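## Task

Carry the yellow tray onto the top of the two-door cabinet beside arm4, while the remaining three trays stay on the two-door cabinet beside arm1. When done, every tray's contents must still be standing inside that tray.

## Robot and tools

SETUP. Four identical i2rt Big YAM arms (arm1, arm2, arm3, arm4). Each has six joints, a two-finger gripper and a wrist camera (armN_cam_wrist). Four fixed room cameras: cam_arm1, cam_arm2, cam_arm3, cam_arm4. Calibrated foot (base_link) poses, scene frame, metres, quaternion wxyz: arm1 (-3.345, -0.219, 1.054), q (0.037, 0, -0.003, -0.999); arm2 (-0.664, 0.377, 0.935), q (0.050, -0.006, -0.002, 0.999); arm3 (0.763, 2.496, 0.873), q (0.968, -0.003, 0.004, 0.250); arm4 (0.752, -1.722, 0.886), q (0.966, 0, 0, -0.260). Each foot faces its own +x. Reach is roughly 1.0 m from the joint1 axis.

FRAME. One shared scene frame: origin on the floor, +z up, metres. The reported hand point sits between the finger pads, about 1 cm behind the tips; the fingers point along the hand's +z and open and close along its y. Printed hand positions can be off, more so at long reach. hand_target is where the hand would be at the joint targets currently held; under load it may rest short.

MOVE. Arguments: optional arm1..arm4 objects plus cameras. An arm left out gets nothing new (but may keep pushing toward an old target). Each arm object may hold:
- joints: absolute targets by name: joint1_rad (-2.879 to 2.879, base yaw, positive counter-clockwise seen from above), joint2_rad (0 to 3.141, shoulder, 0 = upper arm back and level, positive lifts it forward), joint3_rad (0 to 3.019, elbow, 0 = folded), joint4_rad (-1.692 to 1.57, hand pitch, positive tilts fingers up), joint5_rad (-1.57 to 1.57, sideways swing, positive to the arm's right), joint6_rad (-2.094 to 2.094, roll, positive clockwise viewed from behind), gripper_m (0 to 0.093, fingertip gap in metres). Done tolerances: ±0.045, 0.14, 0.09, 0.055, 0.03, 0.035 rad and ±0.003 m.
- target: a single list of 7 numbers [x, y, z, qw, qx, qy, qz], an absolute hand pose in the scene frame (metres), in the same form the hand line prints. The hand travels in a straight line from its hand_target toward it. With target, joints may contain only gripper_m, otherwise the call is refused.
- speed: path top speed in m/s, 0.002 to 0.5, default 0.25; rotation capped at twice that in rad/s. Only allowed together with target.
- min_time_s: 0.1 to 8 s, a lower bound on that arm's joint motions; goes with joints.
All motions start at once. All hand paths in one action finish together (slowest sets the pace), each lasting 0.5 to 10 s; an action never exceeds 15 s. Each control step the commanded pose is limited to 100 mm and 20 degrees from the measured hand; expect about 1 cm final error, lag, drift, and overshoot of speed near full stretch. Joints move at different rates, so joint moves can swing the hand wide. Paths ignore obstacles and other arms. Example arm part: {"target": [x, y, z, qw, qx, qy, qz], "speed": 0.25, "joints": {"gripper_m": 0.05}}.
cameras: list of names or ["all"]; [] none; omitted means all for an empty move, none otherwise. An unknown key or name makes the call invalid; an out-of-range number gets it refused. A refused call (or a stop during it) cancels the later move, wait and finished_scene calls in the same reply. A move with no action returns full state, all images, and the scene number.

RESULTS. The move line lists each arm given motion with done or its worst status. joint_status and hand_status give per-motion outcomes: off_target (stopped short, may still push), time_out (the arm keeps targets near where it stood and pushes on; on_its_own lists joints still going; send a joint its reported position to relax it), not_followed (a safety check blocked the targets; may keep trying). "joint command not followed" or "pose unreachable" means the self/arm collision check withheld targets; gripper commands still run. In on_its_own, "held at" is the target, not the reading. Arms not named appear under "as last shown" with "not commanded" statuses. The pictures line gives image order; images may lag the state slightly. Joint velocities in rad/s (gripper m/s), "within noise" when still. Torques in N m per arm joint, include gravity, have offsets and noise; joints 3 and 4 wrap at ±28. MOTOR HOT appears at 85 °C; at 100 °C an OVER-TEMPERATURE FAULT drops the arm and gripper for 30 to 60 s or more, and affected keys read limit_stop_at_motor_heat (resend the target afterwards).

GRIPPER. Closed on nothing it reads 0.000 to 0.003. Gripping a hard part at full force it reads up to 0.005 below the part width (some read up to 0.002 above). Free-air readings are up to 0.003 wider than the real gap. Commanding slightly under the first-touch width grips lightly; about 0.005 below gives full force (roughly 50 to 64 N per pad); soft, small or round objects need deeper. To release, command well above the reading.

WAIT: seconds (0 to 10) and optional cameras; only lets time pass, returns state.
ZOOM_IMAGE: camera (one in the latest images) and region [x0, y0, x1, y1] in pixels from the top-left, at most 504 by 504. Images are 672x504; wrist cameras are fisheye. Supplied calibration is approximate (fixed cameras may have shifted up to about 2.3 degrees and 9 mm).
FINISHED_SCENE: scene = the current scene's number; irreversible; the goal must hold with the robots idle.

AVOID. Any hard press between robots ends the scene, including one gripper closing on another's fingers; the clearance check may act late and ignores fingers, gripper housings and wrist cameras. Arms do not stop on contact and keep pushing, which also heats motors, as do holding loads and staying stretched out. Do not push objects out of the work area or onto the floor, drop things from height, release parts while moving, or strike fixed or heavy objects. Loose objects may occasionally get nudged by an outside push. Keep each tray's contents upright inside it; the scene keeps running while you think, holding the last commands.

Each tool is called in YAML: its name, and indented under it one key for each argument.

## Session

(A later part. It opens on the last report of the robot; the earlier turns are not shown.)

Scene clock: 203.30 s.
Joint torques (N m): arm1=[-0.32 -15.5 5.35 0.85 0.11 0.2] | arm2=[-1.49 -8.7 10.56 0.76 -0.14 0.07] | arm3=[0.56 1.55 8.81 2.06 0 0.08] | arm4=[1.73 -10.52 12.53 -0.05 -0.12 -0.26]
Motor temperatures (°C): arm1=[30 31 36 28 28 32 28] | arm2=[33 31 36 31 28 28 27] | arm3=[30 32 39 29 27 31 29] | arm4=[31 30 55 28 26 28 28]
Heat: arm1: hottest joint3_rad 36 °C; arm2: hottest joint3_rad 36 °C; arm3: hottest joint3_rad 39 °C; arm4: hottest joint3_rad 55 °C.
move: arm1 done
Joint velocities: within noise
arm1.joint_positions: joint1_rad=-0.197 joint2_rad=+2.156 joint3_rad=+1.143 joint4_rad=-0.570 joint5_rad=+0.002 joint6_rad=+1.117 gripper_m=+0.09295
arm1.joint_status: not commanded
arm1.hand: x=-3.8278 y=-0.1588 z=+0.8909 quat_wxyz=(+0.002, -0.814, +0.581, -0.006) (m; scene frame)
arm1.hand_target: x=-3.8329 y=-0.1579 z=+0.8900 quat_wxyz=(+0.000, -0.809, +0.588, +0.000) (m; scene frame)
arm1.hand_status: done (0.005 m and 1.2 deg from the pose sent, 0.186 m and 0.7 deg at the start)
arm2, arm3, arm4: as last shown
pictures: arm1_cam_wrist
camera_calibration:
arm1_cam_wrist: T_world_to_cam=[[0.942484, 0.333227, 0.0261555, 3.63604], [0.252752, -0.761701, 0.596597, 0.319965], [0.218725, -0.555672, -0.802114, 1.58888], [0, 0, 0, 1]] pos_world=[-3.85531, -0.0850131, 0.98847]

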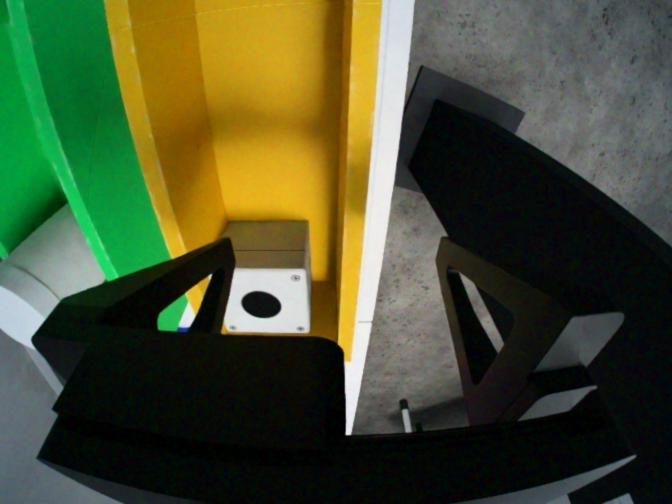

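move:
  arm1: {"target":[-3.823,-0.155,0.832,0,0.809,-0.588,0],"speed":0.1}
  cameras: ["arm1_cam_wrist"]

move:
  arm1: {"joints":{"gripper_m":0.0}}

move:
  arm1: {"target":[-3.82,-0.152,0.93,0,0.809,-0.588,0],"speed":0.1}
  cameras: ["arm1_cam_wrist","cam_arm1"]

zoom_image:
  camera: "cam_arm1"
  region: [390, 60, 540, 220]

Scene clock: 211.33 s.
Joint torques (N m): arm1=[-0.85 -15.56 4.44 0.85 0.11 0.09] | arm2=[-1.55 -8.7 10.55 0.75 -0.15 0.08] | arm3=[0.5 1.49 8.83 2.09 0 0.09] | arm4=[2.2 -9.58 12.82 0.06 -0.11 -0.24]
Motor temperatures (°C): arm1=[30 31 35 28 28 32 28] | arm2=[33 31 36 31 28 28 27] | arm3=[30 32 39 29 27 31 29] | arm4=[31 30 55 28 26 28 28]
Heat: arm1: hottest joint3_rad 35 °C; arm2: hottest joint3_rad 36 °C; arm3: hottest joint3_rad 39 °C; arm4: hottest joint3_rad 55 °C.
move: arm1 done
Joint velocities: within noise
arm1.joint_positions: joint1_rad=-0.197 joint2_rad=+2.277 joint3_rad=+1.143 joint4_rad=-0.445 joint5_rad=+0.002 joint6_rad=+1.117 gripper_m=+0.09295
arm1.joint_status: not commanded
arm1.hand: x=-3.8195 y=-0.1600 z=+0.8344 quat_wxyz=(+0.001, -0.813, +0.582, -0.005) (m; scene frame)
arm1.hand_target: x=-3.8228 y=-0.1551 z=+0.8321 quat_wxyz=(+0.000, -0.809, +0.588, +0.000) (m; scene frame)
arm1.hand_status: done (0.007 m and 1.1 deg from the pose sent, 0.059 m and 1.2 deg at the start)
arm2, arm3, arm4: as last shown
pictures: arm1_cam_wrist
camera_calibration:
arm1_cam_wrist: T_world_to_cam=[[0.94282, 0.332478, 0.0234176, 3.63356], [0.253972, -0.762143, 0.595514, 0.356205], [0.215843, -0.555515, -0.803004, 1.53099], [0, 0, 0, 1]] pos_world=[-3.84671, -0.0861117, 0.932175]

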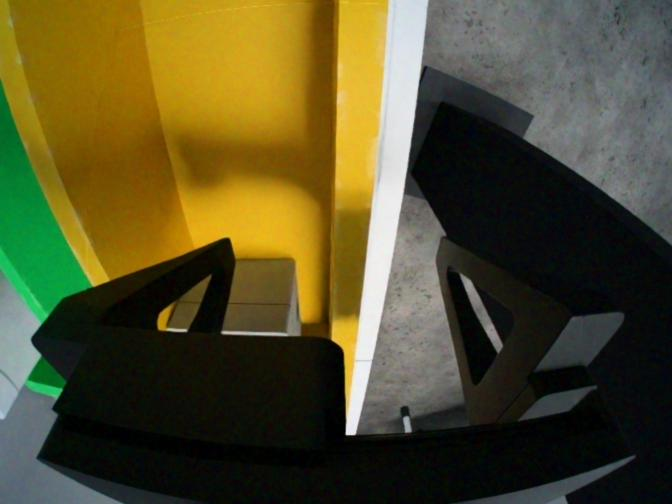

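Scene clock: 212.17 s.
Joint torques (N m): arm1=[-0.73 -15.62 4.46 0.65 0.1 0.07] | arm2=[-1.55 -8.7 10.54 0.77 -0.15 0.08] | arm3=[0.5 1.49 8.83 2.03 0 0.09] | arm4=[1.85 -9.99 12.38 -0.28 -0.15 -0.25]
Motor temperatures (°C): arm1=[30 31 35 28 28 32 28] | arm2=[33 31 36 31 28 28 27] | arm3=[30 32 39 29 27 31 29] | arm4=[31 30 55 28 26 28 28]
Heat: arm1: hottest joint3_rad 35 °C; arm2: hottest joint3_rad 36 °C; arm3: hottest joint3_rad 39 °C; arm4: hottest joint3_rad 55 °C.
move: arm1 off_target
Joint velocities: within noise
arm1.joint_positions: joint1_rad=-0.199 joint2_rad=+2.278 joint3_rad=+1.143 joint4_rad=-0.439 joint5_rad=+0.003 joint6_rad=+1.119 gripper_m=+0.01072
arm1.joint_status: gripper_m off_target (ended at +0.01075, target +0.00000)
arm1.hand: x=-3.8209 y=-0.1588 z=+0.8342 quat_wxyz=(+0.000, -0.813, +0.583, -0.002) (m; scene frame)
arm1.hand_target: x=-3.8228 y=-0.1550 z=+0.8320 quat_wxyz=(+0.000, -0.809, +0.588, +0.000) (m; scene frame)
arm1.hand_status: not commanded
arm2, arm3, arm4: as last shown
pictures: none

Scene clock: 213.90 s.
Joint torques (N m): arm1=[-0.73 -19.66 5.23 0.24 -0.23 0] | arm2=[-1.61 -8.7 10.55 0.76 -0.15 0.07] | arm3=[0.5 1.49 8.83 2 0 0.09] | arm4=[1.55 -9.29 12.85 -0.12 -0.18 -0.23]
Motor temperatures (°C): arm1=[30 31 35 28 28 32 28] | arm2=[33 31 36 31 28 28 27] | arm3=[30 32 39 29 27 31 29] | arm4=[31 30 55 28 26 28 28]
Heat: arm1: hottest joint3_rad 35 °C; arm2: hottest joint3_rad 36 °C; arm3: hottest joint3_rad 39 °C; arm4: hottest joint3_rad 55 °C.
move: arm1 off_target
Joint velocities: within noise
arm1.joint_positions: joint1_rad=-0.203 joint2_rad=+2.103 joint3_rad=+1.095 joint4_rad=-0.613 joint5_rad=+0.011 joint6_rad=+1.119 gripper_m=+0.01072
arm1.joint_status: not commanded
arm1.hand: x=-3.8049 y=-0.1568 z=+0.9060 quat_wxyz=(+0.014, -0.811, +0.584, -0.020) (m; scene frame)
arm1.hand_target: x=-3.8195 y=-0.1521 z=+0.9294 quat_wxyz=(+0.000, -0.809, +0.588, +0.000) (m; scene frame)
arm1.hand_status: off_target (0.029 m and 2.9 deg from the pose sent, 0.096 m and 0.8 deg at the start)
arm2, arm4: as last shown
arm3.joint_positions: joint1_rad=-0.181 joint2_rad=+0.624 joint3_rad=+1.365 joint4_rad=-1.296 joint5_rad=+0.077 joint6_rad=-0.729 gripper_m=+0.09396
arm3.joint_status: not commanded
arm3.hand: x=+1.0043 y=+2.5663 z=+1.4050 quat_wxyz=(-0.466, +0.426, -0.765, +0.132) (m; scene frame)
arm3.hand_target: x=+1.0021 y=+2.5656 z=+1.4154 quat_wxyz=(-0.475, +0.422, -0.760, +0.134) (m; scene frame)
arm3.hand_status: not commanded
pictures: arm1_cam_wrist, cam_arm1
camera_calibration:
arm1_cam_wrist: T_world_to_cam=[[0.943518, 0.325207, 0.0633661, 3.58231], [0.223698, -0.766353, 0.602214, 0.190331], [0.244405, -0.554024, -0.795816, 1.68951], [0, 0, 0, 1]] pos_world=[-3.83547, -0.0830983, 1.00292]

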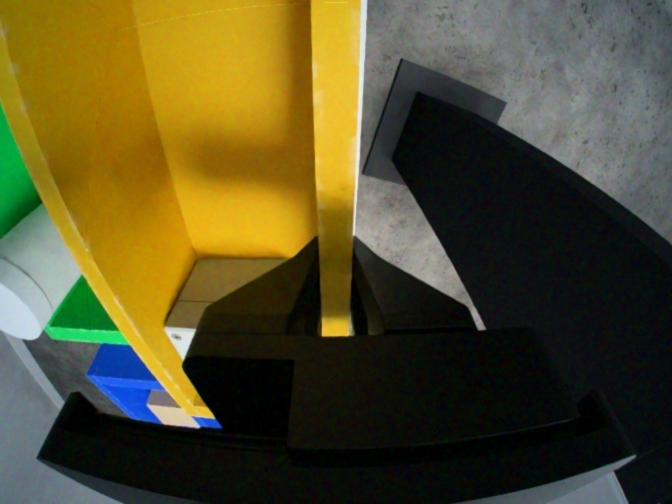

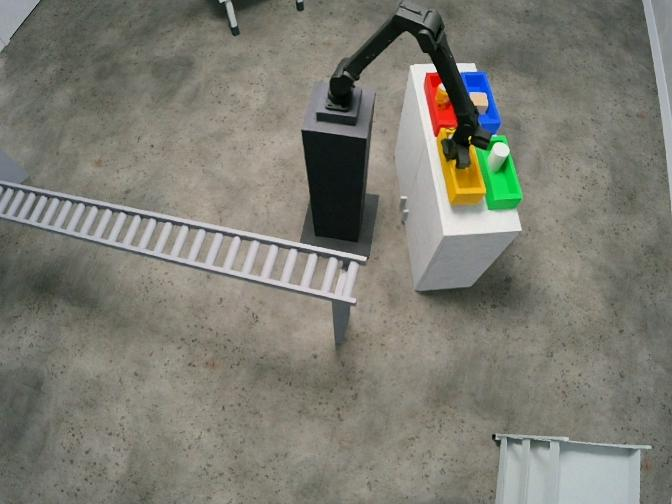

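Scaled by 3.150 from the camera's 672x504 image, which has a finer 960x720 frame.

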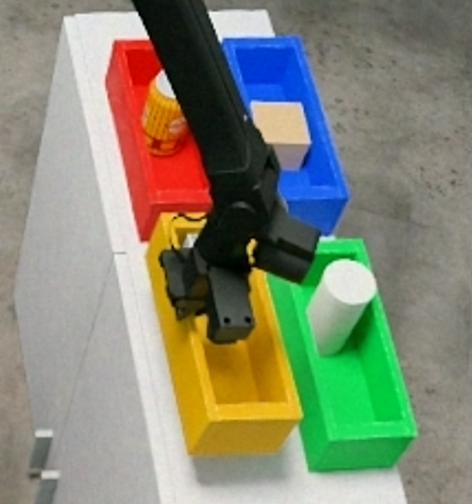

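move:
  arm1: {"target":[-3.80,-0.14,1.06,0,0.809,-0.588,0],"speed":0.15}

move:
  arm1: {"target":[-3.44,0.29,1.06,0,0,1,0],"speed":0.18}
  cameras: ["arm1_cam_wrist","cam_arm1"]

zoom_image:
  camera: "cam_arm1"
  region: [250, 170, 450, 360]

Scene clock: 241.23 s.
Joint torques (N m): arm1=[-0.73 -17.38 8.47 0.2 -0.23 -0.22] | arm2=[-1.61 -8.64 10.54 0.76 -0.15 0.07] | arm3=[0.38 1.49 8.83 2.04 -0.01 0.09] | arm4=[1.49 -9.76 12.51 -0.27 -0.14 -0.24]
Motor temperatures (°C): arm1=[30 34 35 28 28 32 29] | arm2=[33 31 36 31 28 28 27] | arm3=[30 32 39 29 27 31 29] | arm4=[31 30 56 28 26 28 28]
Heat: arm1: hottest joint3_rad 35 °C; arm2: hottest joint3_rad 36 °C; arm3: hottest joint3_rad 39 °C; arm4: hottest joint3_rad 56 °C.
move: arm1 off_target
Joint velocities: within noise
arm1.joint_positions: joint1_rad=-0.234 joint2_rad=+1.807 joint3_rad=+1.072 joint4_rad=-0.897 joint5_rad=+0.012 joint6_rad=+1.109 gripper_m=+0.01072
arm1.joint_status: not commanded
arm1.hand: x=-3.7833 y=-0.1452 z=+1.0333 quat_wxyz=(+0.017, -0.805, +0.593, -0.026) (m; scene frame)
arm1.hand_target: x=-3.7993 y=-0.1401 z=+1.0598 quat_wxyz=(+0.000, -0.809, +0.588, +0.000) (m; scene frame)
arm1.hand_status: off_target (0.032 m and 3.7 deg from the pose sent, 0.155 m and 2.9 deg at the start)
arm2.joint_positions: joint1_rad=+0.740 joint2_rad=+1.327 joint3_rad=+1.407 joint4_rad=-1.628 joint5_rad=+0.007 joint6_rad=+0.618 gripper_m=+0.09396
arm2.joint_status: not commanded
arm2.hand: x=-0.9752 y=+0.1485 z=+1.2279 quat_wxyz=(+0.002, +1.000, +0.011, -0.006) (m; scene frame)
arm2.hand_target: x=-0.9798 y=+0.1501 z=+1.2200 quat_wxyz=(+0.000, +1.000, +0.000, +0.000) (m; scene frame)
arm2.hand_status: not commanded
arm3: as last shown
arm4.joint_positions: joint1_rad=+0.729 joint2_rad=+1.454 joint3_rad=+1.580 joint4_rad=-1.675 joint5_rad=+0.003 joint6_rad=-0.003 gripper_m=+0.09396
arm4.joint_status: not commanded
arm4.hand: x=+1.1728 y=-1.6369 z=+1.2003 quat_wxyz=(-0.011, +0.103, -0.995, +0.000) (m; scene frame)
arm4.hand_target: x=+1.1792 y=-1.6302 z=+1.2192 quat_wxyz=(-0.030, +0.115, -0.993, -0.003) (m; scene frame)
arm4.hand_status: not commanded
pictures: none

Scene clock: 247.23 s.
Joint torques (N m): arm1=[-0.26 -16.5 12.49 0.2 -0.3 0.17] | arm2=[-1.55 -8.7 10.55 0.76 -0.15 0.08] | arm3=[0.67 1.55 8.83 2.09 -0.01 0.08] | arm4=[1.55 -10.52 12.56 -0.16 -0.11 -0.26]
Motor temperatures (°C): arm1=[30 33 35 28 28 32 29] | arm2=[33 31 36 31 28 28 27] | arm3=[30 32 39 29 27 31 29] | arm4=[31 30 56 28 26 28 28]
Heat: arm1: hottest joint3_rad 35 °C; arm2: hottest joint3_rad 36 °C; arm3: hottest joint3_rad 39 °C; arm4: hottest joint3_rad 56 °C.
move: arm1 off_target
Joint velocities: within noise
arm1.joint_positions: joint1_rad=-1.458 joint2_rad=+1.888 joint3_rad=+1.200 joint4_rad=-0.963 joint5_rad=+0.008 joint6_rad=+1.741 gripper_m=+0.01072
arm1.joint_status: not commanded
arm1.hand: x=-3.4317 y=+0.2530 z=+1.0314 quat_wxyz=(+0.011, -0.008, +0.999, -0.041) (m; scene frame)
arm1.hand_target: x=-3.4396 y=+0.2877 z=+1.0613 quat_wxyz=(+0.000, +0.000, +1.000, +0.000) (m; scene frame)
arm1.hand_status: off_target (0.048 m and 5.0 deg from the pose sent, 0.555 m and 107.3 deg at the start)
arm2, arm3, arm4: as last shown
pictures: arm1_cam_wrist, cam_arm1
camera_calibration:
arm1_cam_wrist: T_world_to_cam=[[0.0238415, -0.994791, 0.099104, 0.229977], [-0.820645, 0.0371401, 0.57023, -3.40878], [-0.570941, -0.0949244, -0.815485, -0.968807], [0, 0, 0, 1]] pos_world=[-3.35601, 0.263418, 1.13095]

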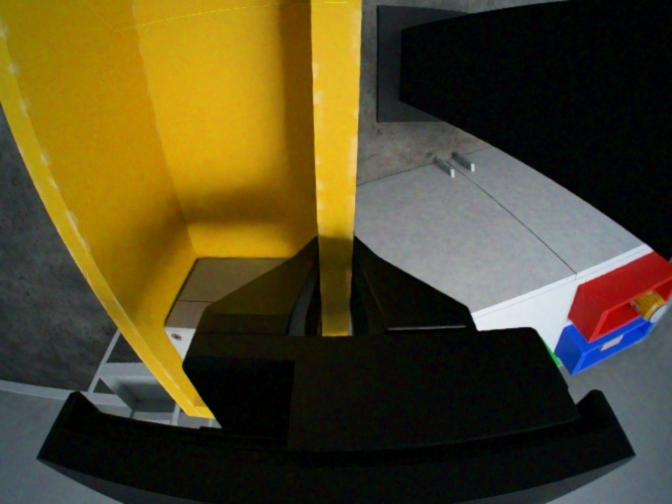

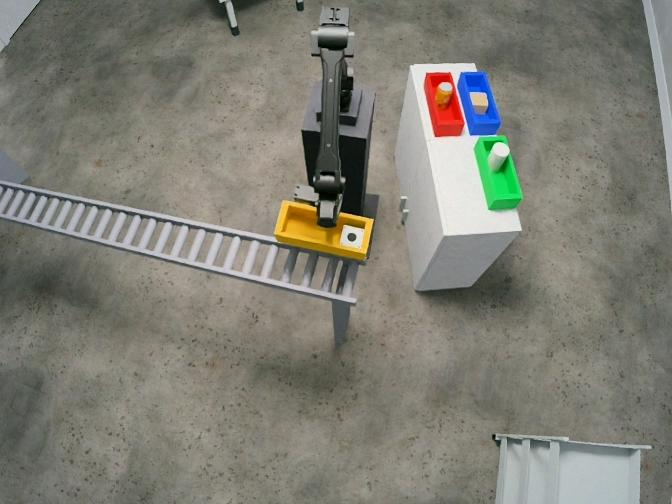

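Scaled by 2.520 from the camera's 672x504 image, which has a finer 960x720 frame.

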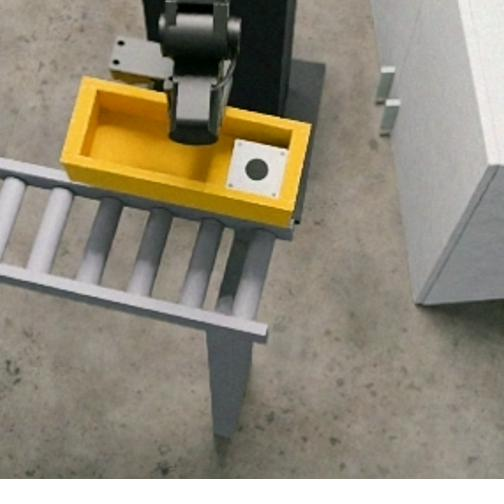

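move:
  arm1: {"target":[-3.40,0.372,0.97,0,0,1,0],"speed":0.12}
  cameras: ["arm1_cam_wrist","cam_arm1"]

zoom_image:
  camera: "cam_arm1"
  region: [250, 170, 450, 360]

Scene clock: 261.73 s.
Joint torques (N m): arm1=[-0.56 -19.02 11.41 0.72 0 -0.19] | arm2=[-1.61 -8.7 10.54 0.76 -0.15 0.07] | arm3=[0.56 1.61 8.85 2 0 0.09] | arm4=[1.44 -9.76 12.48 -0.05 -0.17 -0.24]
Motor temperatures (°C): arm1=[30 33 36 28 28 31 29] | arm2=[33 31 37 31 28 28 26] | arm3=[30 32 40 28 27 31 29] | arm4=[31 30 57 28 26 28 28]
Heat: arm1: hottest joint3_rad 36 °C; arm2: hottest joint3_rad 37 °C; arm3: hottest joint3_rad 40 °C; arm4: hottest joint3_rad 57 °C.
move: arm1 off_target
Joint velocities: within noise
arm1.joint_positions: joint1_rad=-1.546 joint2_rad=+2.177 joint3_rad=+1.437 joint4_rad=-0.906 joint5_rad=+0.001 joint6_rad=+1.680 gripper_m=+0.01072
arm1.joint_status: not commanded
arm1.hand: x=-3.3985 y=+0.3350 z=+0.9496 quat_wxyz=(+0.005, +0.006, +0.999, -0.040) (m; scene frame)
arm1.hand_target: x=-3.3998 y=+0.3701 z=+0.9717 quat_wxyz=(+0.000, +0.000, +1.000, +0.000) (m; scene frame)
arm1.hand_status: off_target (0.042 m and 4.7 deg from the pose sent, 0.138 m and 5.0 deg at the start)
arm2, arm3, arm4: as last shown
pictures: arm1_cam_wrist, cam_arm1
camera_calibration:
arm1_cam_wrist: T_world_to_cam=[[-0.00276377, -0.995376, 0.0960118, 0.231658], [-0.812466, 0.0582106, 0.580095, -3.32663], [-0.583001, -0.0764032, -0.808871, -1.0622], [0, 0, 0, 1]] pos_world=[-3.3214, 0.343076, 1.04833]

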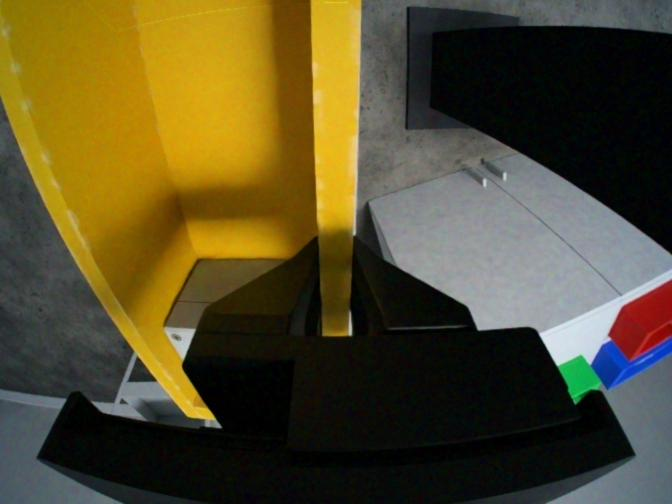

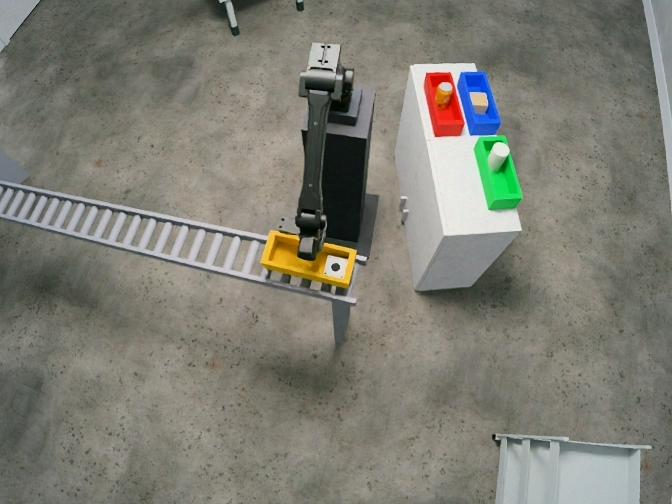

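Scaled by 2.520 from the camera's 672x504 image, which has a finer 960x720 frame.

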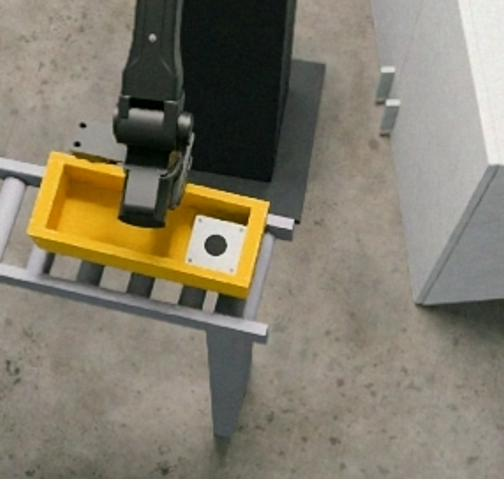

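move:
  arm1: {"target":[-3.40,0.352,0.925,0,0,1,0],"speed":0.1}
  cameras: ["cam_arm1"]

zoom_image:
  camera: "cam_arm1"
  region: [270, 200, 400, 330]

Scene clock: 272.47 s.
Joint torques (N m): arm1=[-0.38 -18.14 6.17 0.9 0.2 -0.02] | arm2=[-1.49 -8.7 10.55 0.76 -0.14 0.07] | arm3=[0.56 1.49 8.81 2.02 0 0.09] | arm4=[1.26 -9.99 12.48 0.02 -0.11 -0.24]
Motor temperatures (°C): arm1=[30 34 38 28 28 31 29] | arm2=[33 31 37 31 28 28 26] | arm3=[30 32 40 28 27 30 29] | arm4=[30 30 57 28 26 28 28]
Heat: arm1: hottest joint3_rad 38 °C; arm2: hottest joint3_rad 37 °C; arm3: hottest joint3_rad 40 °C; arm4: hottest joint3_rad 57 °C.
move: arm1 done
Joint velocities: within noise
arm1.joint_positions: joint1_rad=-1.546 joint2_rad=+2.211 joint3_rad=+1.426 joint4_rad=-0.790 joint5_rad=-0.005 joint6_rad=+1.670 gripper_m=+0.01072
arm1.joint_status: not commanded
arm1.hand: x=-3.4010 y=+0.3493 z=+0.9267 quat_wxyz=(-0.002, +0.001, +1.000, -0.005) (m; scene frame)
arm1.hand_target: x=-3.3999 y=+0.3520 z=+0.9250 quat_wxyz=(+0.000, +0.000, +1.000, +0.000) (m; scene frame)
arm1.hand_status: done (0.003 m and 0.6 deg from the pose sent, 0.030 m and 4.7 deg at the start)
arm2, arm3, arm4: as last shown
pictures: cam_arm1

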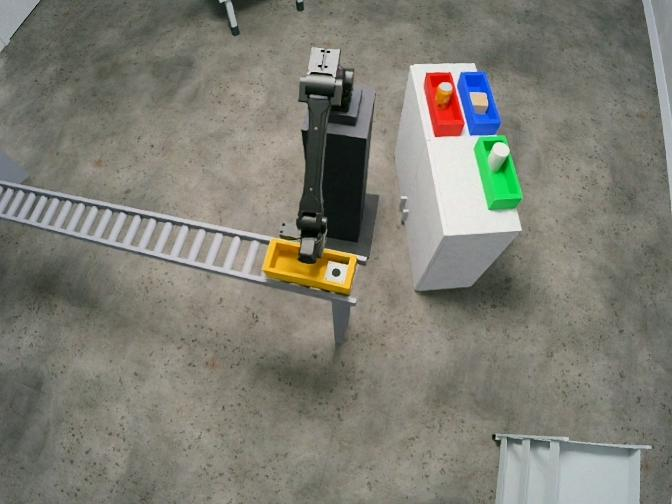

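Scaled by 3.877 from the camera's 672x504 image, which has a finer 960x720 frame.

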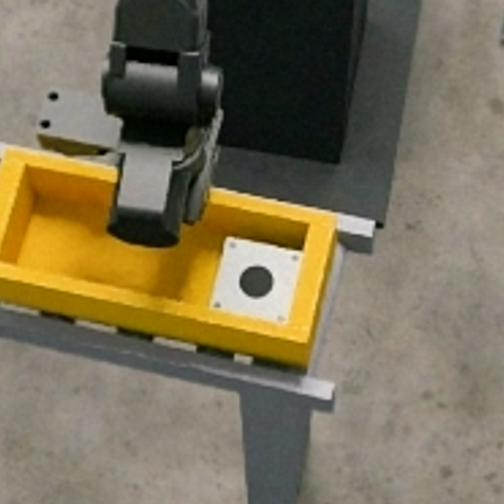

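move:
  arm1: {"target":[-3.40,0.328,0.935,0,0,1,0],"speed":0.1}

move:
  arm1: {"target":[-3.40,0.328,0.90,0,0,1,0],"speed":0.06}
  cameras: ["cam_arm1","arm1_cam_wrist"]

zoom_image:
  camera: "cam_arm1"
  region: [250, 200, 400, 350]

Scene clock: 284.37 s.
Joint torques (N m): arm1=[-0.03 -20.95 4.49 0.03 0.14 -0.09] | arm2=[-1.61 -8.76 10.54 0.75 -0.15 0.08] | arm3=[0.44 1.55 8.8 2.04 0 0.09] | arm4=[1.85 -9.58 12.45 -0.29 -0.14 -0.26]
Motor temperatures (°C): arm1=[30 33 37 28 28 31 29] | arm2=[33 31 37 31 28 28 26] | arm3=[30 32 40 28 27 30 29] | arm4=[30 30 57 28 26 28 28]
Heat: arm1: hottest joint3_rad 37 °C; arm2: hottest joint3_rad 37 °C; arm3: hottest joint3_rad 40 °C; arm4: hottest joint3_rad 57 °C.
move: arm1 off_target
Joint velocities: within noise
arm1.joint_positions: joint1_rad=-1.547 joint2_rad=+2.189 joint3_rad=+1.354 joint4_rad=-0.737 joint5_rad=-0.003 joint6_rad=+1.679 gripper_m=+0.01072
arm1.joint_status: not commanded
arm1.hand: x=-3.3985 y=+0.3306 z=+0.9200 quat_wxyz=(-0.002, +0.006, +1.000, -0.004) (m; scene frame)
arm1.hand_target: x=-3.4001 y=+0.3282 z=+0.9345 quat_wxyz=(+0.000, +0.000, +1.000, +0.000) (m; scene frame)
arm1.hand_status: off_target (0.015 m and 0.8 deg from the pose sent, 0.023 m and 0.6 deg at the start)
arm2, arm3, arm4: as last shown
pictures: none

Scene clock: 285.43 s.
Joint torques (N m): arm1=[0.03 -15.33 5.42 1.06 0.16 -0.07] | arm2=[-1.55 -8.7 10.56 0.75 -0.14 0.08] | arm3=[0.38 1.49 8.81 2.06 -0.01 0.09] | arm4=[1.67 -9.35 12.79 0.02 -0.13 -0.29]
Motor temperatures (°C): arm1=[30 33 37 28 28 31 29] | arm2=[33 31 37 31 28 28 26] | arm3=[30 32 40 28 27 30 29] | arm4=[30 30 57 28 26 28 28]
Heat: arm1: hottest joint3_rad 37 °C; arm2: hottest joint3_rad 37 °C; arm3: hottest joint3_rad 40 °C; arm4: hottest joint3_rad 57 °C.
move: arm1 off_target
Joint velocities: within noise
arm1.joint_positions: joint1_rad=-1.547 joint2_rad=+2.192 joint3_rad=+1.346 joint4_rad=-0.703 joint5_rad=-0.003 joint6_rad=+1.678 gripper_m=+0.01072
arm1.joint_status: not commanded
arm1.hand: x=-3.3989 y=+0.3340 z=+0.9165 quat_wxyz=(-0.003, +0.005, +1.000, +0.008) (m; scene frame)
arm1.hand_target: x=-3.3999 y=+0.3275 z=+0.9004 quat_wxyz=(+0.000, +0.000, +1.000, +0.000) (m; scene frame)
arm1.hand_status: off_target (0.018 m and 1.2 deg from the pose sent, 0.020 m and 0.8 deg at the start)
arm2, arm3, arm4: as last shown
pictures: arm1_cam_wrist, cam_arm1
camera_calibration:
arm1_cam_wrist: T_world_to_cam=[[-0.00107705, -0.999999, -0.00013002, 0.329304], [-0.80399, 0.000788619, 0.594642, -3.27296], [-0.594641, 0.000744991, -0.803991, -1.15907], [0, 0, 0, 1]] pos_world=[-3.32031, 0.332748, 1.0144]

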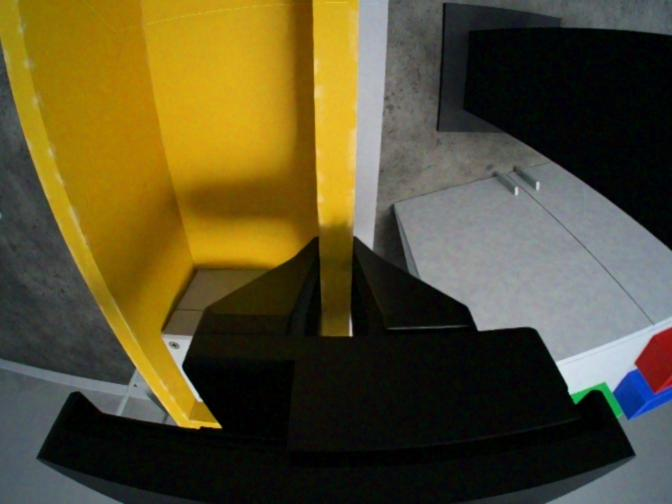

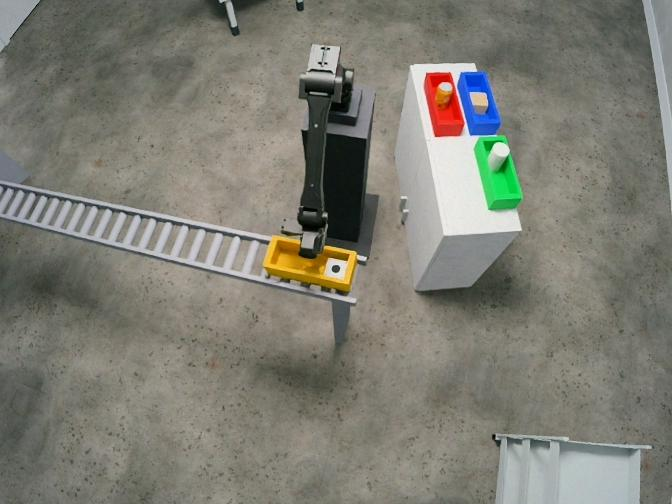

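Scaled by 3.360 from the camera's 672x504 image, which has a finer 960x720 frame.

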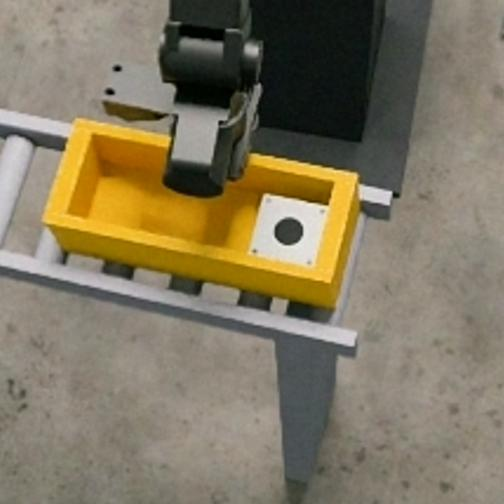

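move:
  arm1: {"target":[-3.40,0.336,0.925,0,0,1,0],"speed":0.1}

move:
  arm1: {"target":[-3.40,0.340,0.89,0,0,1,0],"speed":0.06}
  cameras: ["cam_arm1","arm1_cam_wrist"]

zoom_image:
  camera: "cam_arm1"
  region: [250, 200, 400, 350]

zoom_image:
  camera: "arm1_cam_wrist"
  region: [270, 0, 430, 260]

Scene clock: 296.23 s.
Joint torques (N m): arm1=[-0.09 -18.37 7.54 -0.51 0.16 -0.09] | arm2=[-1.55 -8.7 10.55 0.76 -0.14 0.08] | arm3=[0.44 1.67 8.84 1.98 0.01 0.09] | arm4=[1.9 -9.82 12.4 -0.09 -0.17 -0.29]
Motor temperatures (°C): arm1=[30 33 36 28 28 31 30] | arm2=[33 31 37 31 28 28 26] | arm3=[30 32 40 28 27 30 29] | arm4=[30 30 58 28 26 28 28]
Heat: arm1: hottest joint3_rad 36 °C; arm2: hottest joint3_rad 37 °C; arm3: hottest joint3_rad 40 °C; arm4: hottest joint3_rad 58 °C.
move: arm1 done
Joint velocities: within noise
arm1.joint_positions: joint1_rad=-1.547 joint2_rad=+2.192 joint3_rad=+1.346 joint4_rad=-0.717 joint5_rad=-0.003 joint6_rad=+1.678 gripper_m=+0.01072
arm1.joint_status: not commanded
arm1.hand: x=-3.3985 y=+0.3305 z=+0.9165 quat_wxyz=(-0.002, +0.005, +1.000, +0.001) (m; scene frame)
arm1.hand_target: x=-3.4000 y=+0.3358 z=+0.9250 quat_wxyz=(+0.000, +0.000, +1.000, +0.000) (m; scene frame)
arm1.hand_status: done (0.010 m and 0.7 deg from the pose sent, 0.009 m and 1.2 deg at the start)
arm2, arm3, arm4: as last shown
pictures: none

Scene clock: 297.33 s.
Joint torques (N m): arm1=[-0.15 -12.63 8.16 1.18 0.16 -0.1] | arm2=[-1.55 -8.7 10.52 0.75 -0.15 0.07] | arm3=[0.67 1.61 8.83 2.04 0 0.1] | arm4=[1.61 -9.88 12.42 -0.16 -0.09 -0.24]
Motor temperatures (°C): arm1=[30 33 36 28 28 31 30] | arm2=[33 31 37 31 28 28 26] | arm3=[30 32 40 28 27 30 29] | arm4=[30 30 58 28 26 28 28]
Heat: arm1: hottest joint3_rad 36 °C; arm2: hottest joint3_rad 37 °C; arm3: hottest joint3_rad 40 °C; arm4: hottest joint3_rad 58 °C.
move: arm1 off_target
Joint velocities: within noise
arm1.joint_positions: joint1_rad=-1.547 joint2_rad=+2.198 joint3_rad=+1.355 joint4_rad=-0.711 joint5_rad=-0.003 joint6_rad=+1.678 gripper_m=+0.01072
arm1.joint_status: not commanded
arm1.hand: x=-3.3990 y=+0.3355 z=+0.9159 quat_wxyz=(-0.003, +0.005, +1.000, +0.006) (m; scene frame)
arm1.hand_target: x=-3.3999 y=+0.3386 z=+0.8910 quat_wxyz=(+0.000, +0.000, +1.000, +0.000) (m; scene frame)
arm1.hand_status: off_target (0.026 m and 0.9 deg from the pose sent, 0.028 m and 0.7 deg at the start)
arm2, arm4: as last shown
arm3.joint_positions: joint1_rad=-0.181 joint2_rad=+0.624 joint3_rad=+1.365 joint4_rad=-1.296 joint5_rad=+0.077 joint6_rad=-0.729 gripper_m=+0.09396
arm3.joint_status: not commanded
arm3.hand: x=+1.0043 y=+2.5663 z=+1.4050 quat_wxyz=(-0.466, +0.426, -0.765, +0.132) (m; scene frame)
arm3.hand_target: x=+1.0021 y=+2.5656 z=+1.4154 quat_wxyz=(-0.475, +0.422, -0.760, +0.134) (m; scene frame)
arm3.hand_status: not commanded
pictures: arm1_cam_wrist, cam_arm1
camera_calibration:
arm1_cam_wrist: T_world_to_cam=[[-0.000696537, -0.99999, 0.00443243, 0.327836], [-0.804267, 0.00319425, 0.59426, -3.2741], [-0.594268, -0.00315093, -0.804261, -1.15686], [0, 0, 0, 1]] pos_world=[-3.32051, 0.334646, 1.0138]

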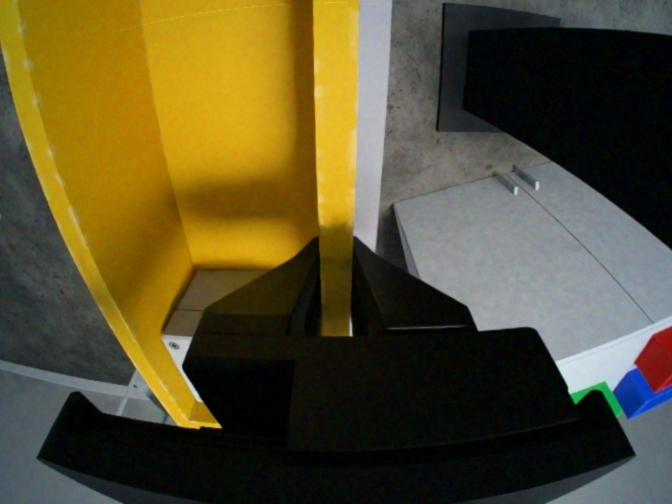

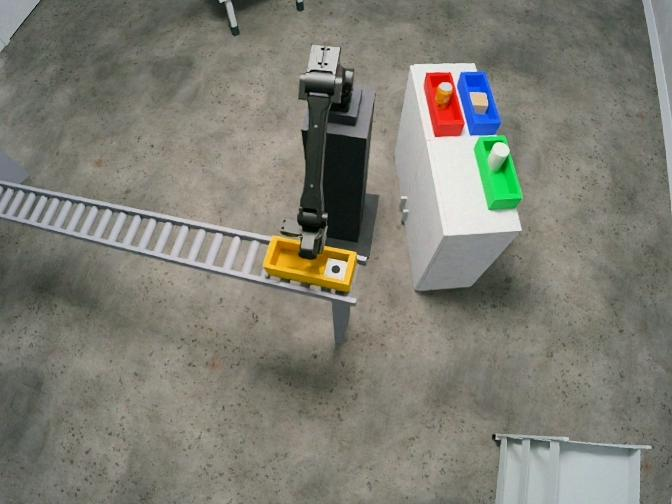

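Scaled by 3.360 from the camera's 672x504 image, which has a finer 960x720 frame.

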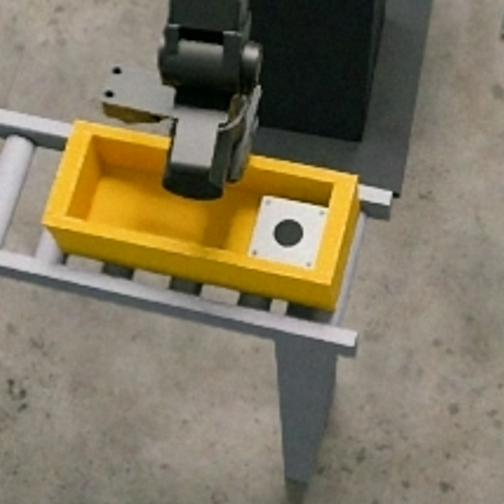

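Scaled by 1.938 from the camera's 672x504 image, which has a finer 960x720 frame.

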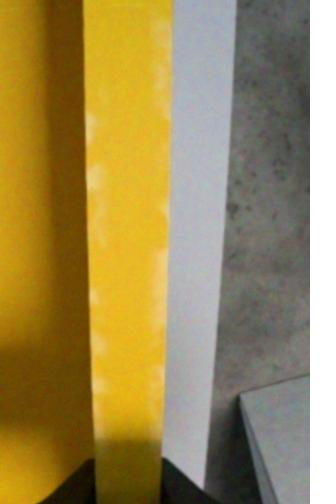

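move:
  arm1: {"joints":{"gripper_m":0.045}}

move:
  arm1: {"target":[-3.40,0.330,1.05,0,0,1,0],"speed":0.3}
  cameras: ["cam_arm1","arm1_cam_wrist"]

Scene clock: 306.20 s.
Joint torques (N m): arm1=[-0.09 -18.2 7.42 0.7 0.13 -0.09] | arm2=[-1.55 -8.7 10.55 0.75 -0.14 0.07] | arm3=[0.56 1.55 8.84 1.98 0 0.1] | arm4=[2.02 -9.35 12.53 -0.09 -0.12 -0.27]
Motor temperatures (°C): arm1=[30 33 36 28 28 31 30] | arm2=[33 31 37 31 28 28 26] | arm3=[30 32 40 28 26 30 29] | arm4=[30 30 58 28 26 28 28]
Heat: arm1: hottest joint3_rad 36 °C; arm2: hottest joint3_rad 37 °C; arm3: hottest joint3_rad 40 °C; arm4: hottest joint3_rad 58 °C.
move: arm1 done
Joint velocities: within noise
arm1.joint_positions: joint1_rad=-1.547 joint2_rad=+2.261 joint3_rad=+1.358 joint4_rad=-0.699 joint5_rad=-0.003 joint6_rad=+1.678 gripper_m=+0.04493
arm1.joint_status: all done
arm1.hand: x=-3.3976 y=+0.3218 z=+0.8830 quat_wxyz=(+0.000, +0.005, +1.000, -0.018) (m; scene frame)
arm1.hand_target: x=-3.4000 y=+0.3386 z=+0.8910 quat_wxyz=(+0.000, +0.000, +1.000, +0.000) (m; scene frame)
arm1.hand_status: not commanded
arm2.joint_positions: joint1_rad=+0.740 joint2_rad=+1.327 joint3_rad=+1.407 joint4_rad=-1.628 joint5_rad=+0.007 joint6_rad=+0.618 gripper_m=+0.09396
arm2.joint_status: not commanded
arm2.hand: x=-0.9752 y=+0.1485 z=+1.2279 quat_wxyz=(+0.002, +1.000, +0.011, -0.006) (m; scene frame)
arm2.hand_target: x=-0.9798 y=+0.1501 z=+1.2200 quat_wxyz=(+0.000, +1.000, +0.000, +0.000) (m; scene frame)
arm2.hand_status: not commanded
arm3: as last shown
arm4.joint_positions: joint1_rad=+0.729 joint2_rad=+1.454 joint3_rad=+1.580 joint4_rad=-1.675 joint5_rad=+0.003 joint6_rad=-0.003 gripper_m=+0.09396
arm4.joint_status: not commanded
arm4.hand: x=+1.1728 y=-1.6369 z=+1.2003 quat_wxyz=(-0.011, +0.103, -0.995, +0.000) (m; scene frame)
arm4.hand_target: x=+1.1792 y=-1.6302 z=+1.2192 quat_wxyz=(-0.030, +0.115, -0.993, -0.003) (m; scene frame)
arm4.hand_status: not commanded
pictures: none

Scene clock: 307.60 s.
Joint torques (N m): arm1=[0.21 -17.26 9.47 0.1 -0.03 -0.08] | arm2=[-1.61 -8.7 10.55 0.76 -0.15 0.08] | arm3=[0.56 1.49 8.81 2.03 -0.01 0.09] | arm4=[2.32 -10.05 12.38 -0.32 -0.12 -0.26]
Motor temperatures (°C): arm1=[30 33 36 28 28 31 29] | arm2=[33 31 37 31 28 28 26] | arm3=[30 32 40 28 26 30 29] | arm4=[30 30 58 28 26 28 28]
Heat: arm1: hottest joint3_rad 36 °C; arm2: hottest joint3_rad 37 °C; arm3: hottest joint3_rad 40 °C; arm4: hottest joint3_rad 58 °C.
move: arm1 off_target
Joint velocities: within noise
arm1.joint_positions: joint1_rad=-1.550 joint2_rad=+1.966 joint3_rad=+1.358 joint4_rad=-0.981 joint5_rad=+0.001 joint6_rad=+1.679 gripper_m=+0.04496
arm1.joint_status: not commanded
arm1.hand: x=-3.3950 y=+0.3179 z=+1.0392 quat_wxyz=(+0.001, +0.007, +1.000, -0.012) (m; scene frame)
arm1.hand_target: x=-3.3999 y=+0.3297 z=+1.0502 quat_wxyz=(+0.000, +0.000, +1.000, +0.000) (m; scene frame)
arm1.hand_status: off_target (0.017 m and 1.6 deg from the pose sent, 0.167 m and 2.2 deg at the start)
arm2, arm3, arm4: as last shown
pictures: arm1_cam_wrist, cam_arm1
camera_calibration:
arm1_cam_wrist: T_world_to_cam=[[-0.00464385, -0.99917, 0.0404594, 0.258614], [-0.808986, 0.0275367, 0.587182, -3.36049], [-0.587809, -0.0300043, -0.808443, -1.02058], [0, 0, 0, 1]] pos_world=[-3.3173, 0.320314, 1.13767]

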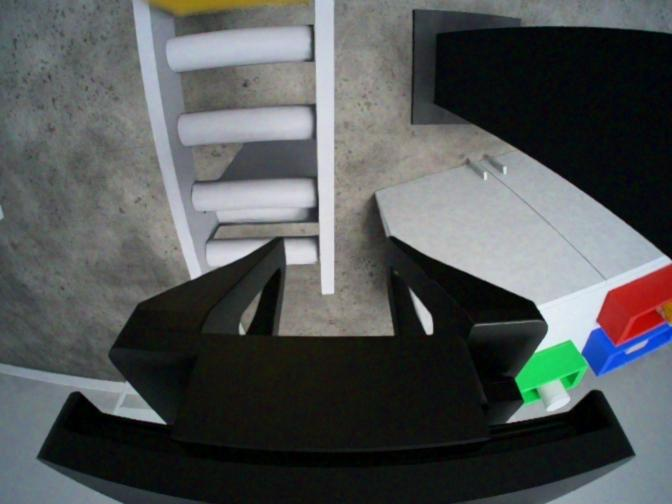

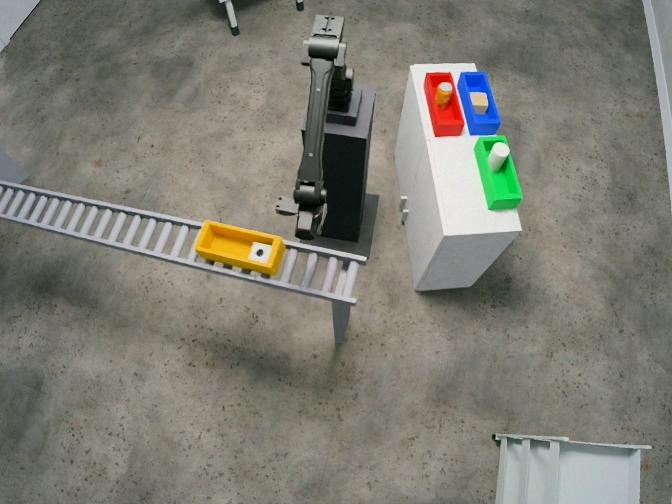

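move:
  arm2: {"target":[-0.98,0.33,1.22,0,0,1,0],"speed":0.25}
  cameras: ["arm2_cam_wrist","cam_arm2","cam_arm1"]

Scene clock: 318.40 s.
Joint torques (N m): arm1=[0.21 -16.85 9.57 0.14 -0.03 -0.08] | arm2=[0.38 -6.89 9.51 -0.42 0.27 -0.17] | arm3=[0.5 1.61 8.87 2.07 0 0.09] | arm4=[2.02 -9.99 12.41 -0.17 -0.11 -0.23]
Motor temperatures (°C): arm1=[30 33 36 28 28 31 29] | arm2=[33 31 38 31 28 28 26] | arm3=[30 32 40 28 26 30 29] | arm4=[30 30 58 28 26 28 28]
Heat: arm1: hottest joint3_rad 36 °C; arm2: hottest joint3_rad 38 °C; arm3: hottest joint3_rad 40 °C; arm4: hottest joint3_rad 58 °C.
move: arm2 off_target
Joint velocities: within noise
arm1, arm3, arm4: as last shown
arm2.joint_positions: joint1_rad=+0.436 joint2_rad=+1.192 joint3_rad=+1.255 joint4_rad=-1.683 joint5_rad=+0.367 joint6_rad=-2.072 gripper_m=+0.09397
arm2.joint_status: not commanded
arm2.hand: x=-0.9849 y=+0.3313 z=+1.2269 quat_wxyz=(-0.095, +0.347, +0.920, +0.158) (m; scene frame)
arm2.hand_target: x=-0.9798 y=+0.3294 z=+1.2202 quat_wxyz=(-0.085, +0.333, +0.924, +0.169) (m; scene frame)
arm2.hand_status: off_target (0.009 m and 46.3 deg from the pose sent, 0.182 m and 178.7 deg at the start; pose on its path clipped on 59 of 222 steps; a joint's target at an end of its range on 78 of 222 steps)
pictures: arm2_cam_wrist, cam_arm1, cam_arm2
camera_calibration:
arm2_cam_wrist: T_world_to_cam=[[-0.673932, -0.703192, -0.226574, -0.151651], [-0.566933, 0.295597, 0.768902, -1.59359], [-0.473711, 0.64664, -0.597875, 0.17927], [0, 0, 0, 1]] pos_world=[-0.920737, 0.248497, 1.29813]

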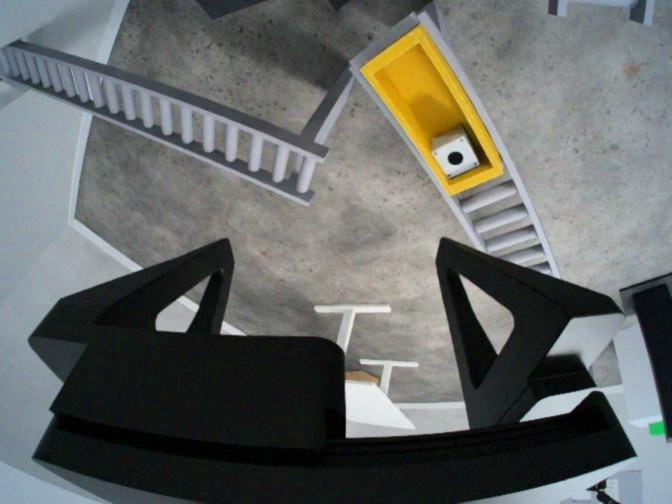

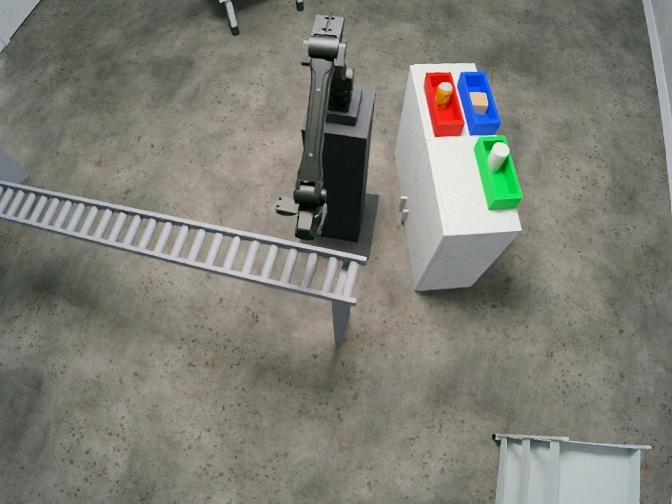

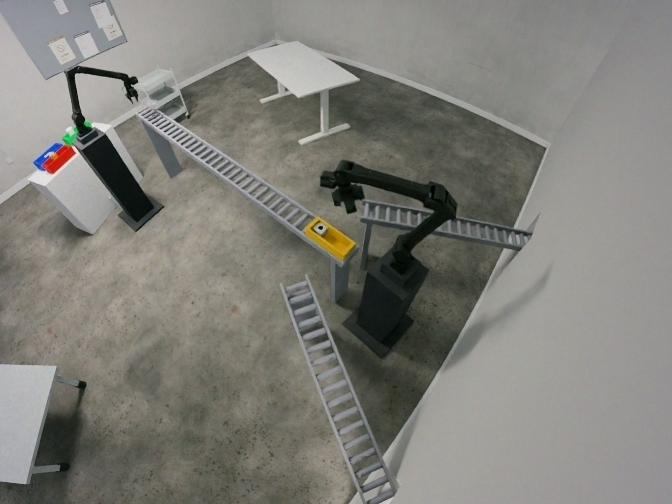

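move:
  arm2: {"joints":{"joint1_rad":0.1,"joint5_rad":0,"joint6_rad":0.1,"joint4_rad":-1.5}}

move:
  arm2: {"target":[-1.174,0.321,0.93,0,0.9993,-0.0375,0],"speed":0.25}
  cameras: ["arm2_cam_wrist","cam_arm2"]

Scene clock: 352.50 s.
Joint torques (N m): arm1=[0.21 -16.85 9.55 0.14 -0.02 -0.08] | arm2=[-1.26 -7.47 10.02 1.05 -0.2 0.07] | arm3=[0.56 1.61 8.84 2.09 0.01 0.08] | arm4=[1.67 -9.99 12.64 -0.06 -0.09 -0.26]
Motor temperatures (°C): arm1=[30 34 37 27 27 31 28] | arm2=[32 31 37 31 28 28 26] | arm3=[30 32 40 28 26 30 29] | arm4=[30 30 59 28 26 28 28]
Heat: arm1: hottest joint3_rad 37 °C; arm2: hottest joint3_rad 37 °C; arm3: hottest joint3_rad 40 °C; arm4: hottest joint3_rad 59 °C.
move: arm2 done
Joint velocities: within noise
arm1, arm3, arm4: as last shown
arm2.joint_positions: joint1_rad=+0.108 joint2_rad=+1.192 joint3_rad=+1.255 joint4_rad=-1.510 joint5_rad=+0.003 joint6_rad=+0.089 gripper_m=+0.09404
arm2.joint_status: all done
arm2.hand: x=-1.0237 y=+0.3740 z=+1.2165 quat_wxyz=(+0.000, +0.998, -0.040, -0.056) (m; scene frame)
arm2.hand_target: x=-1.0232 y=+0.3762 z=+1.2089 quat_wxyz=(+0.001, +0.997, -0.050, -0.051) (m; scene frame)
arm2.hand_status: not commanded
pictures: none

Scene clock: 354.70 s.
Joint torques (N m): arm1=[0.26 -16.85 9.55 0.14 -0.02 -0.08] | arm2=[0.09 -14.04 12.78 0.64 -0.17 0.07] | arm3=[0.44 1.61 8.81 2.03 -0.01 0.09] | arm4=[1.9 -10.23 12.44 -0.08 -0.1 -0.26]
Motor temperatures (°C): arm1=[30 34 37 27 27 31 28] | arm2=[32 31 38 31 28 28 26] | arm3=[30 32 40 28 26 30 29] | arm4=[30 30 59 28 26 28 28]
Heat: arm1: hottest joint3_rad 37 °C; arm2: hottest joint3_rad 38 °C; arm3: hottest joint3_rad 40 °C; arm4: hottest joint3_rad 59 °C.
move: arm2 off_target
Joint velocities: within noise
arm1, arm3, arm4: as last shown
arm2.joint_positions: joint1_rad=+0.198 joint2_rad=+1.849 joint3_rad=+1.208 joint4_rad=-0.944 joint5_rad=+0.001 joint6_rad=+0.174 gripper_m=+0.09404
arm2.joint_status: not commanded
arm2.hand: x=-1.1550 y=+0.3288 z=+0.9290 quat_wxyz=(-0.003, +0.999, -0.037, +0.013) (m; scene frame)
arm2.hand_target: x=-1.1733 y=+0.3209 z=+0.9304 quat_wxyz=(+0.000, +0.999, -0.037, +0.000) (m; scene frame)
arm2.hand_status: off_target (0.021 m and 1.5 deg from the pose sent, 0.328 m and 6.4 deg at the start)
pictures: arm2_cam_wrist, cam_arm2
camera_calibration:
arm2_cam_wrist: T_world_to_cam=[[0.0821684, 0.996613, 0.00322541, -0.234604], [0.800544, -0.0679299, 0.595412, 0.399811], [0.593614, -0.046342, -0.803414, 1.57372], [0, 0, 0, 1]] pos_world=[-1.23497, 0.333898, 1.02706]

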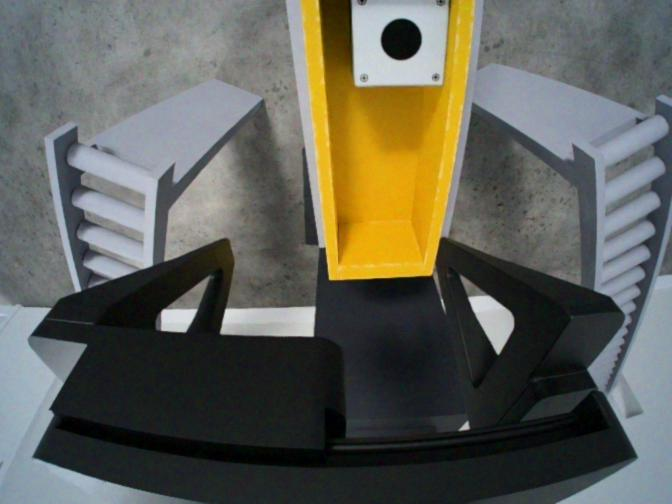

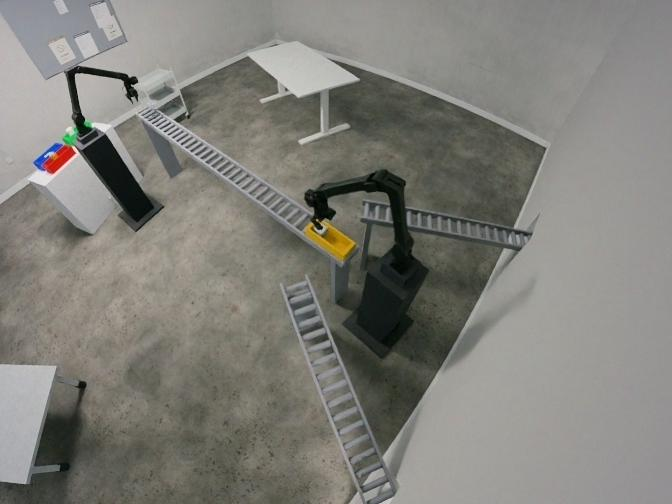

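move:
  arm2: {"target":[-1.186,0.308,0.83,0,0.9993,-0.0375,0],"speed":0.15}
  cameras: ["arm2_cam_wrist"]

Scene clock: 370.93 s.
Joint torques (N m): arm1=[0.21 -16.85 9.57 0.16 -0.02 -0.08] | arm2=[0.21 -15.09 10.97 0.68 -0.15 0.08] | arm3=[0.5 1.32 8.79 2.1 -0.01 0.08] | arm4=[2.14 -9.7 12.48 -0.02 -0.15 -0.25]
Motor temperatures (°C): arm1=[30 34 37 27 27 31 28] | arm2=[32 31 42 31 28 28 26] | arm3=[30 32 40 28 26 30 29] | arm4=[30 30 59 28 26 28 28]
Heat: arm1: hottest joint3_rad 37 °C; arm2: hottest joint3_rad 42 °C; arm3: hottest joint3_rad 40 °C; arm4: hottest joint3_rad 59 °C.
move: arm2 off_target
Joint velocities: within noise
arm1, arm3, arm4: as last shown
arm2.joint_positions: joint1_rad=+0.220 joint2_rad=+2.046 joint3_rad=+1.215 joint4_rad=-0.746 joint5_rad=+0.001 joint6_rad=+0.196 gripper_m=+0.09404
arm2.joint_status: not commanded
arm2.hand: x=-1.1705 y=+0.3165 z=+0.8350 quat_wxyz=(-0.003, +0.999, -0.038, +0.009) (m; scene frame)
arm2.hand_target: x=-1.1854 y=+0.3079 z=+0.8305 quat_wxyz=(+0.000, +0.999, -0.037, +0.000) (m; scene frame)
arm2.hand_status: off_target (0.018 m and 1.1 deg from the pose sent, 0.106 m and 1.5 deg at the start)
pictures: arm2_cam_wrist
camera_calibration:
arm2_cam_wrist: T_world_to_cam=[[0.0833147, 0.996522, 0.00187401, -0.218215], [0.805456, -0.0684476, 0.58869, 0.478876], [0.58677, -0.0475371, -0.808357, 1.50338], [0, 0, 0, 1]] pos_world=[-1.24967, 0.3217, 0.933767]

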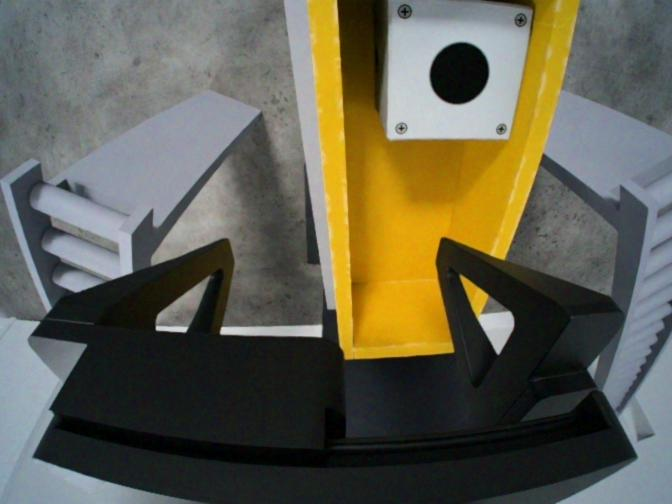

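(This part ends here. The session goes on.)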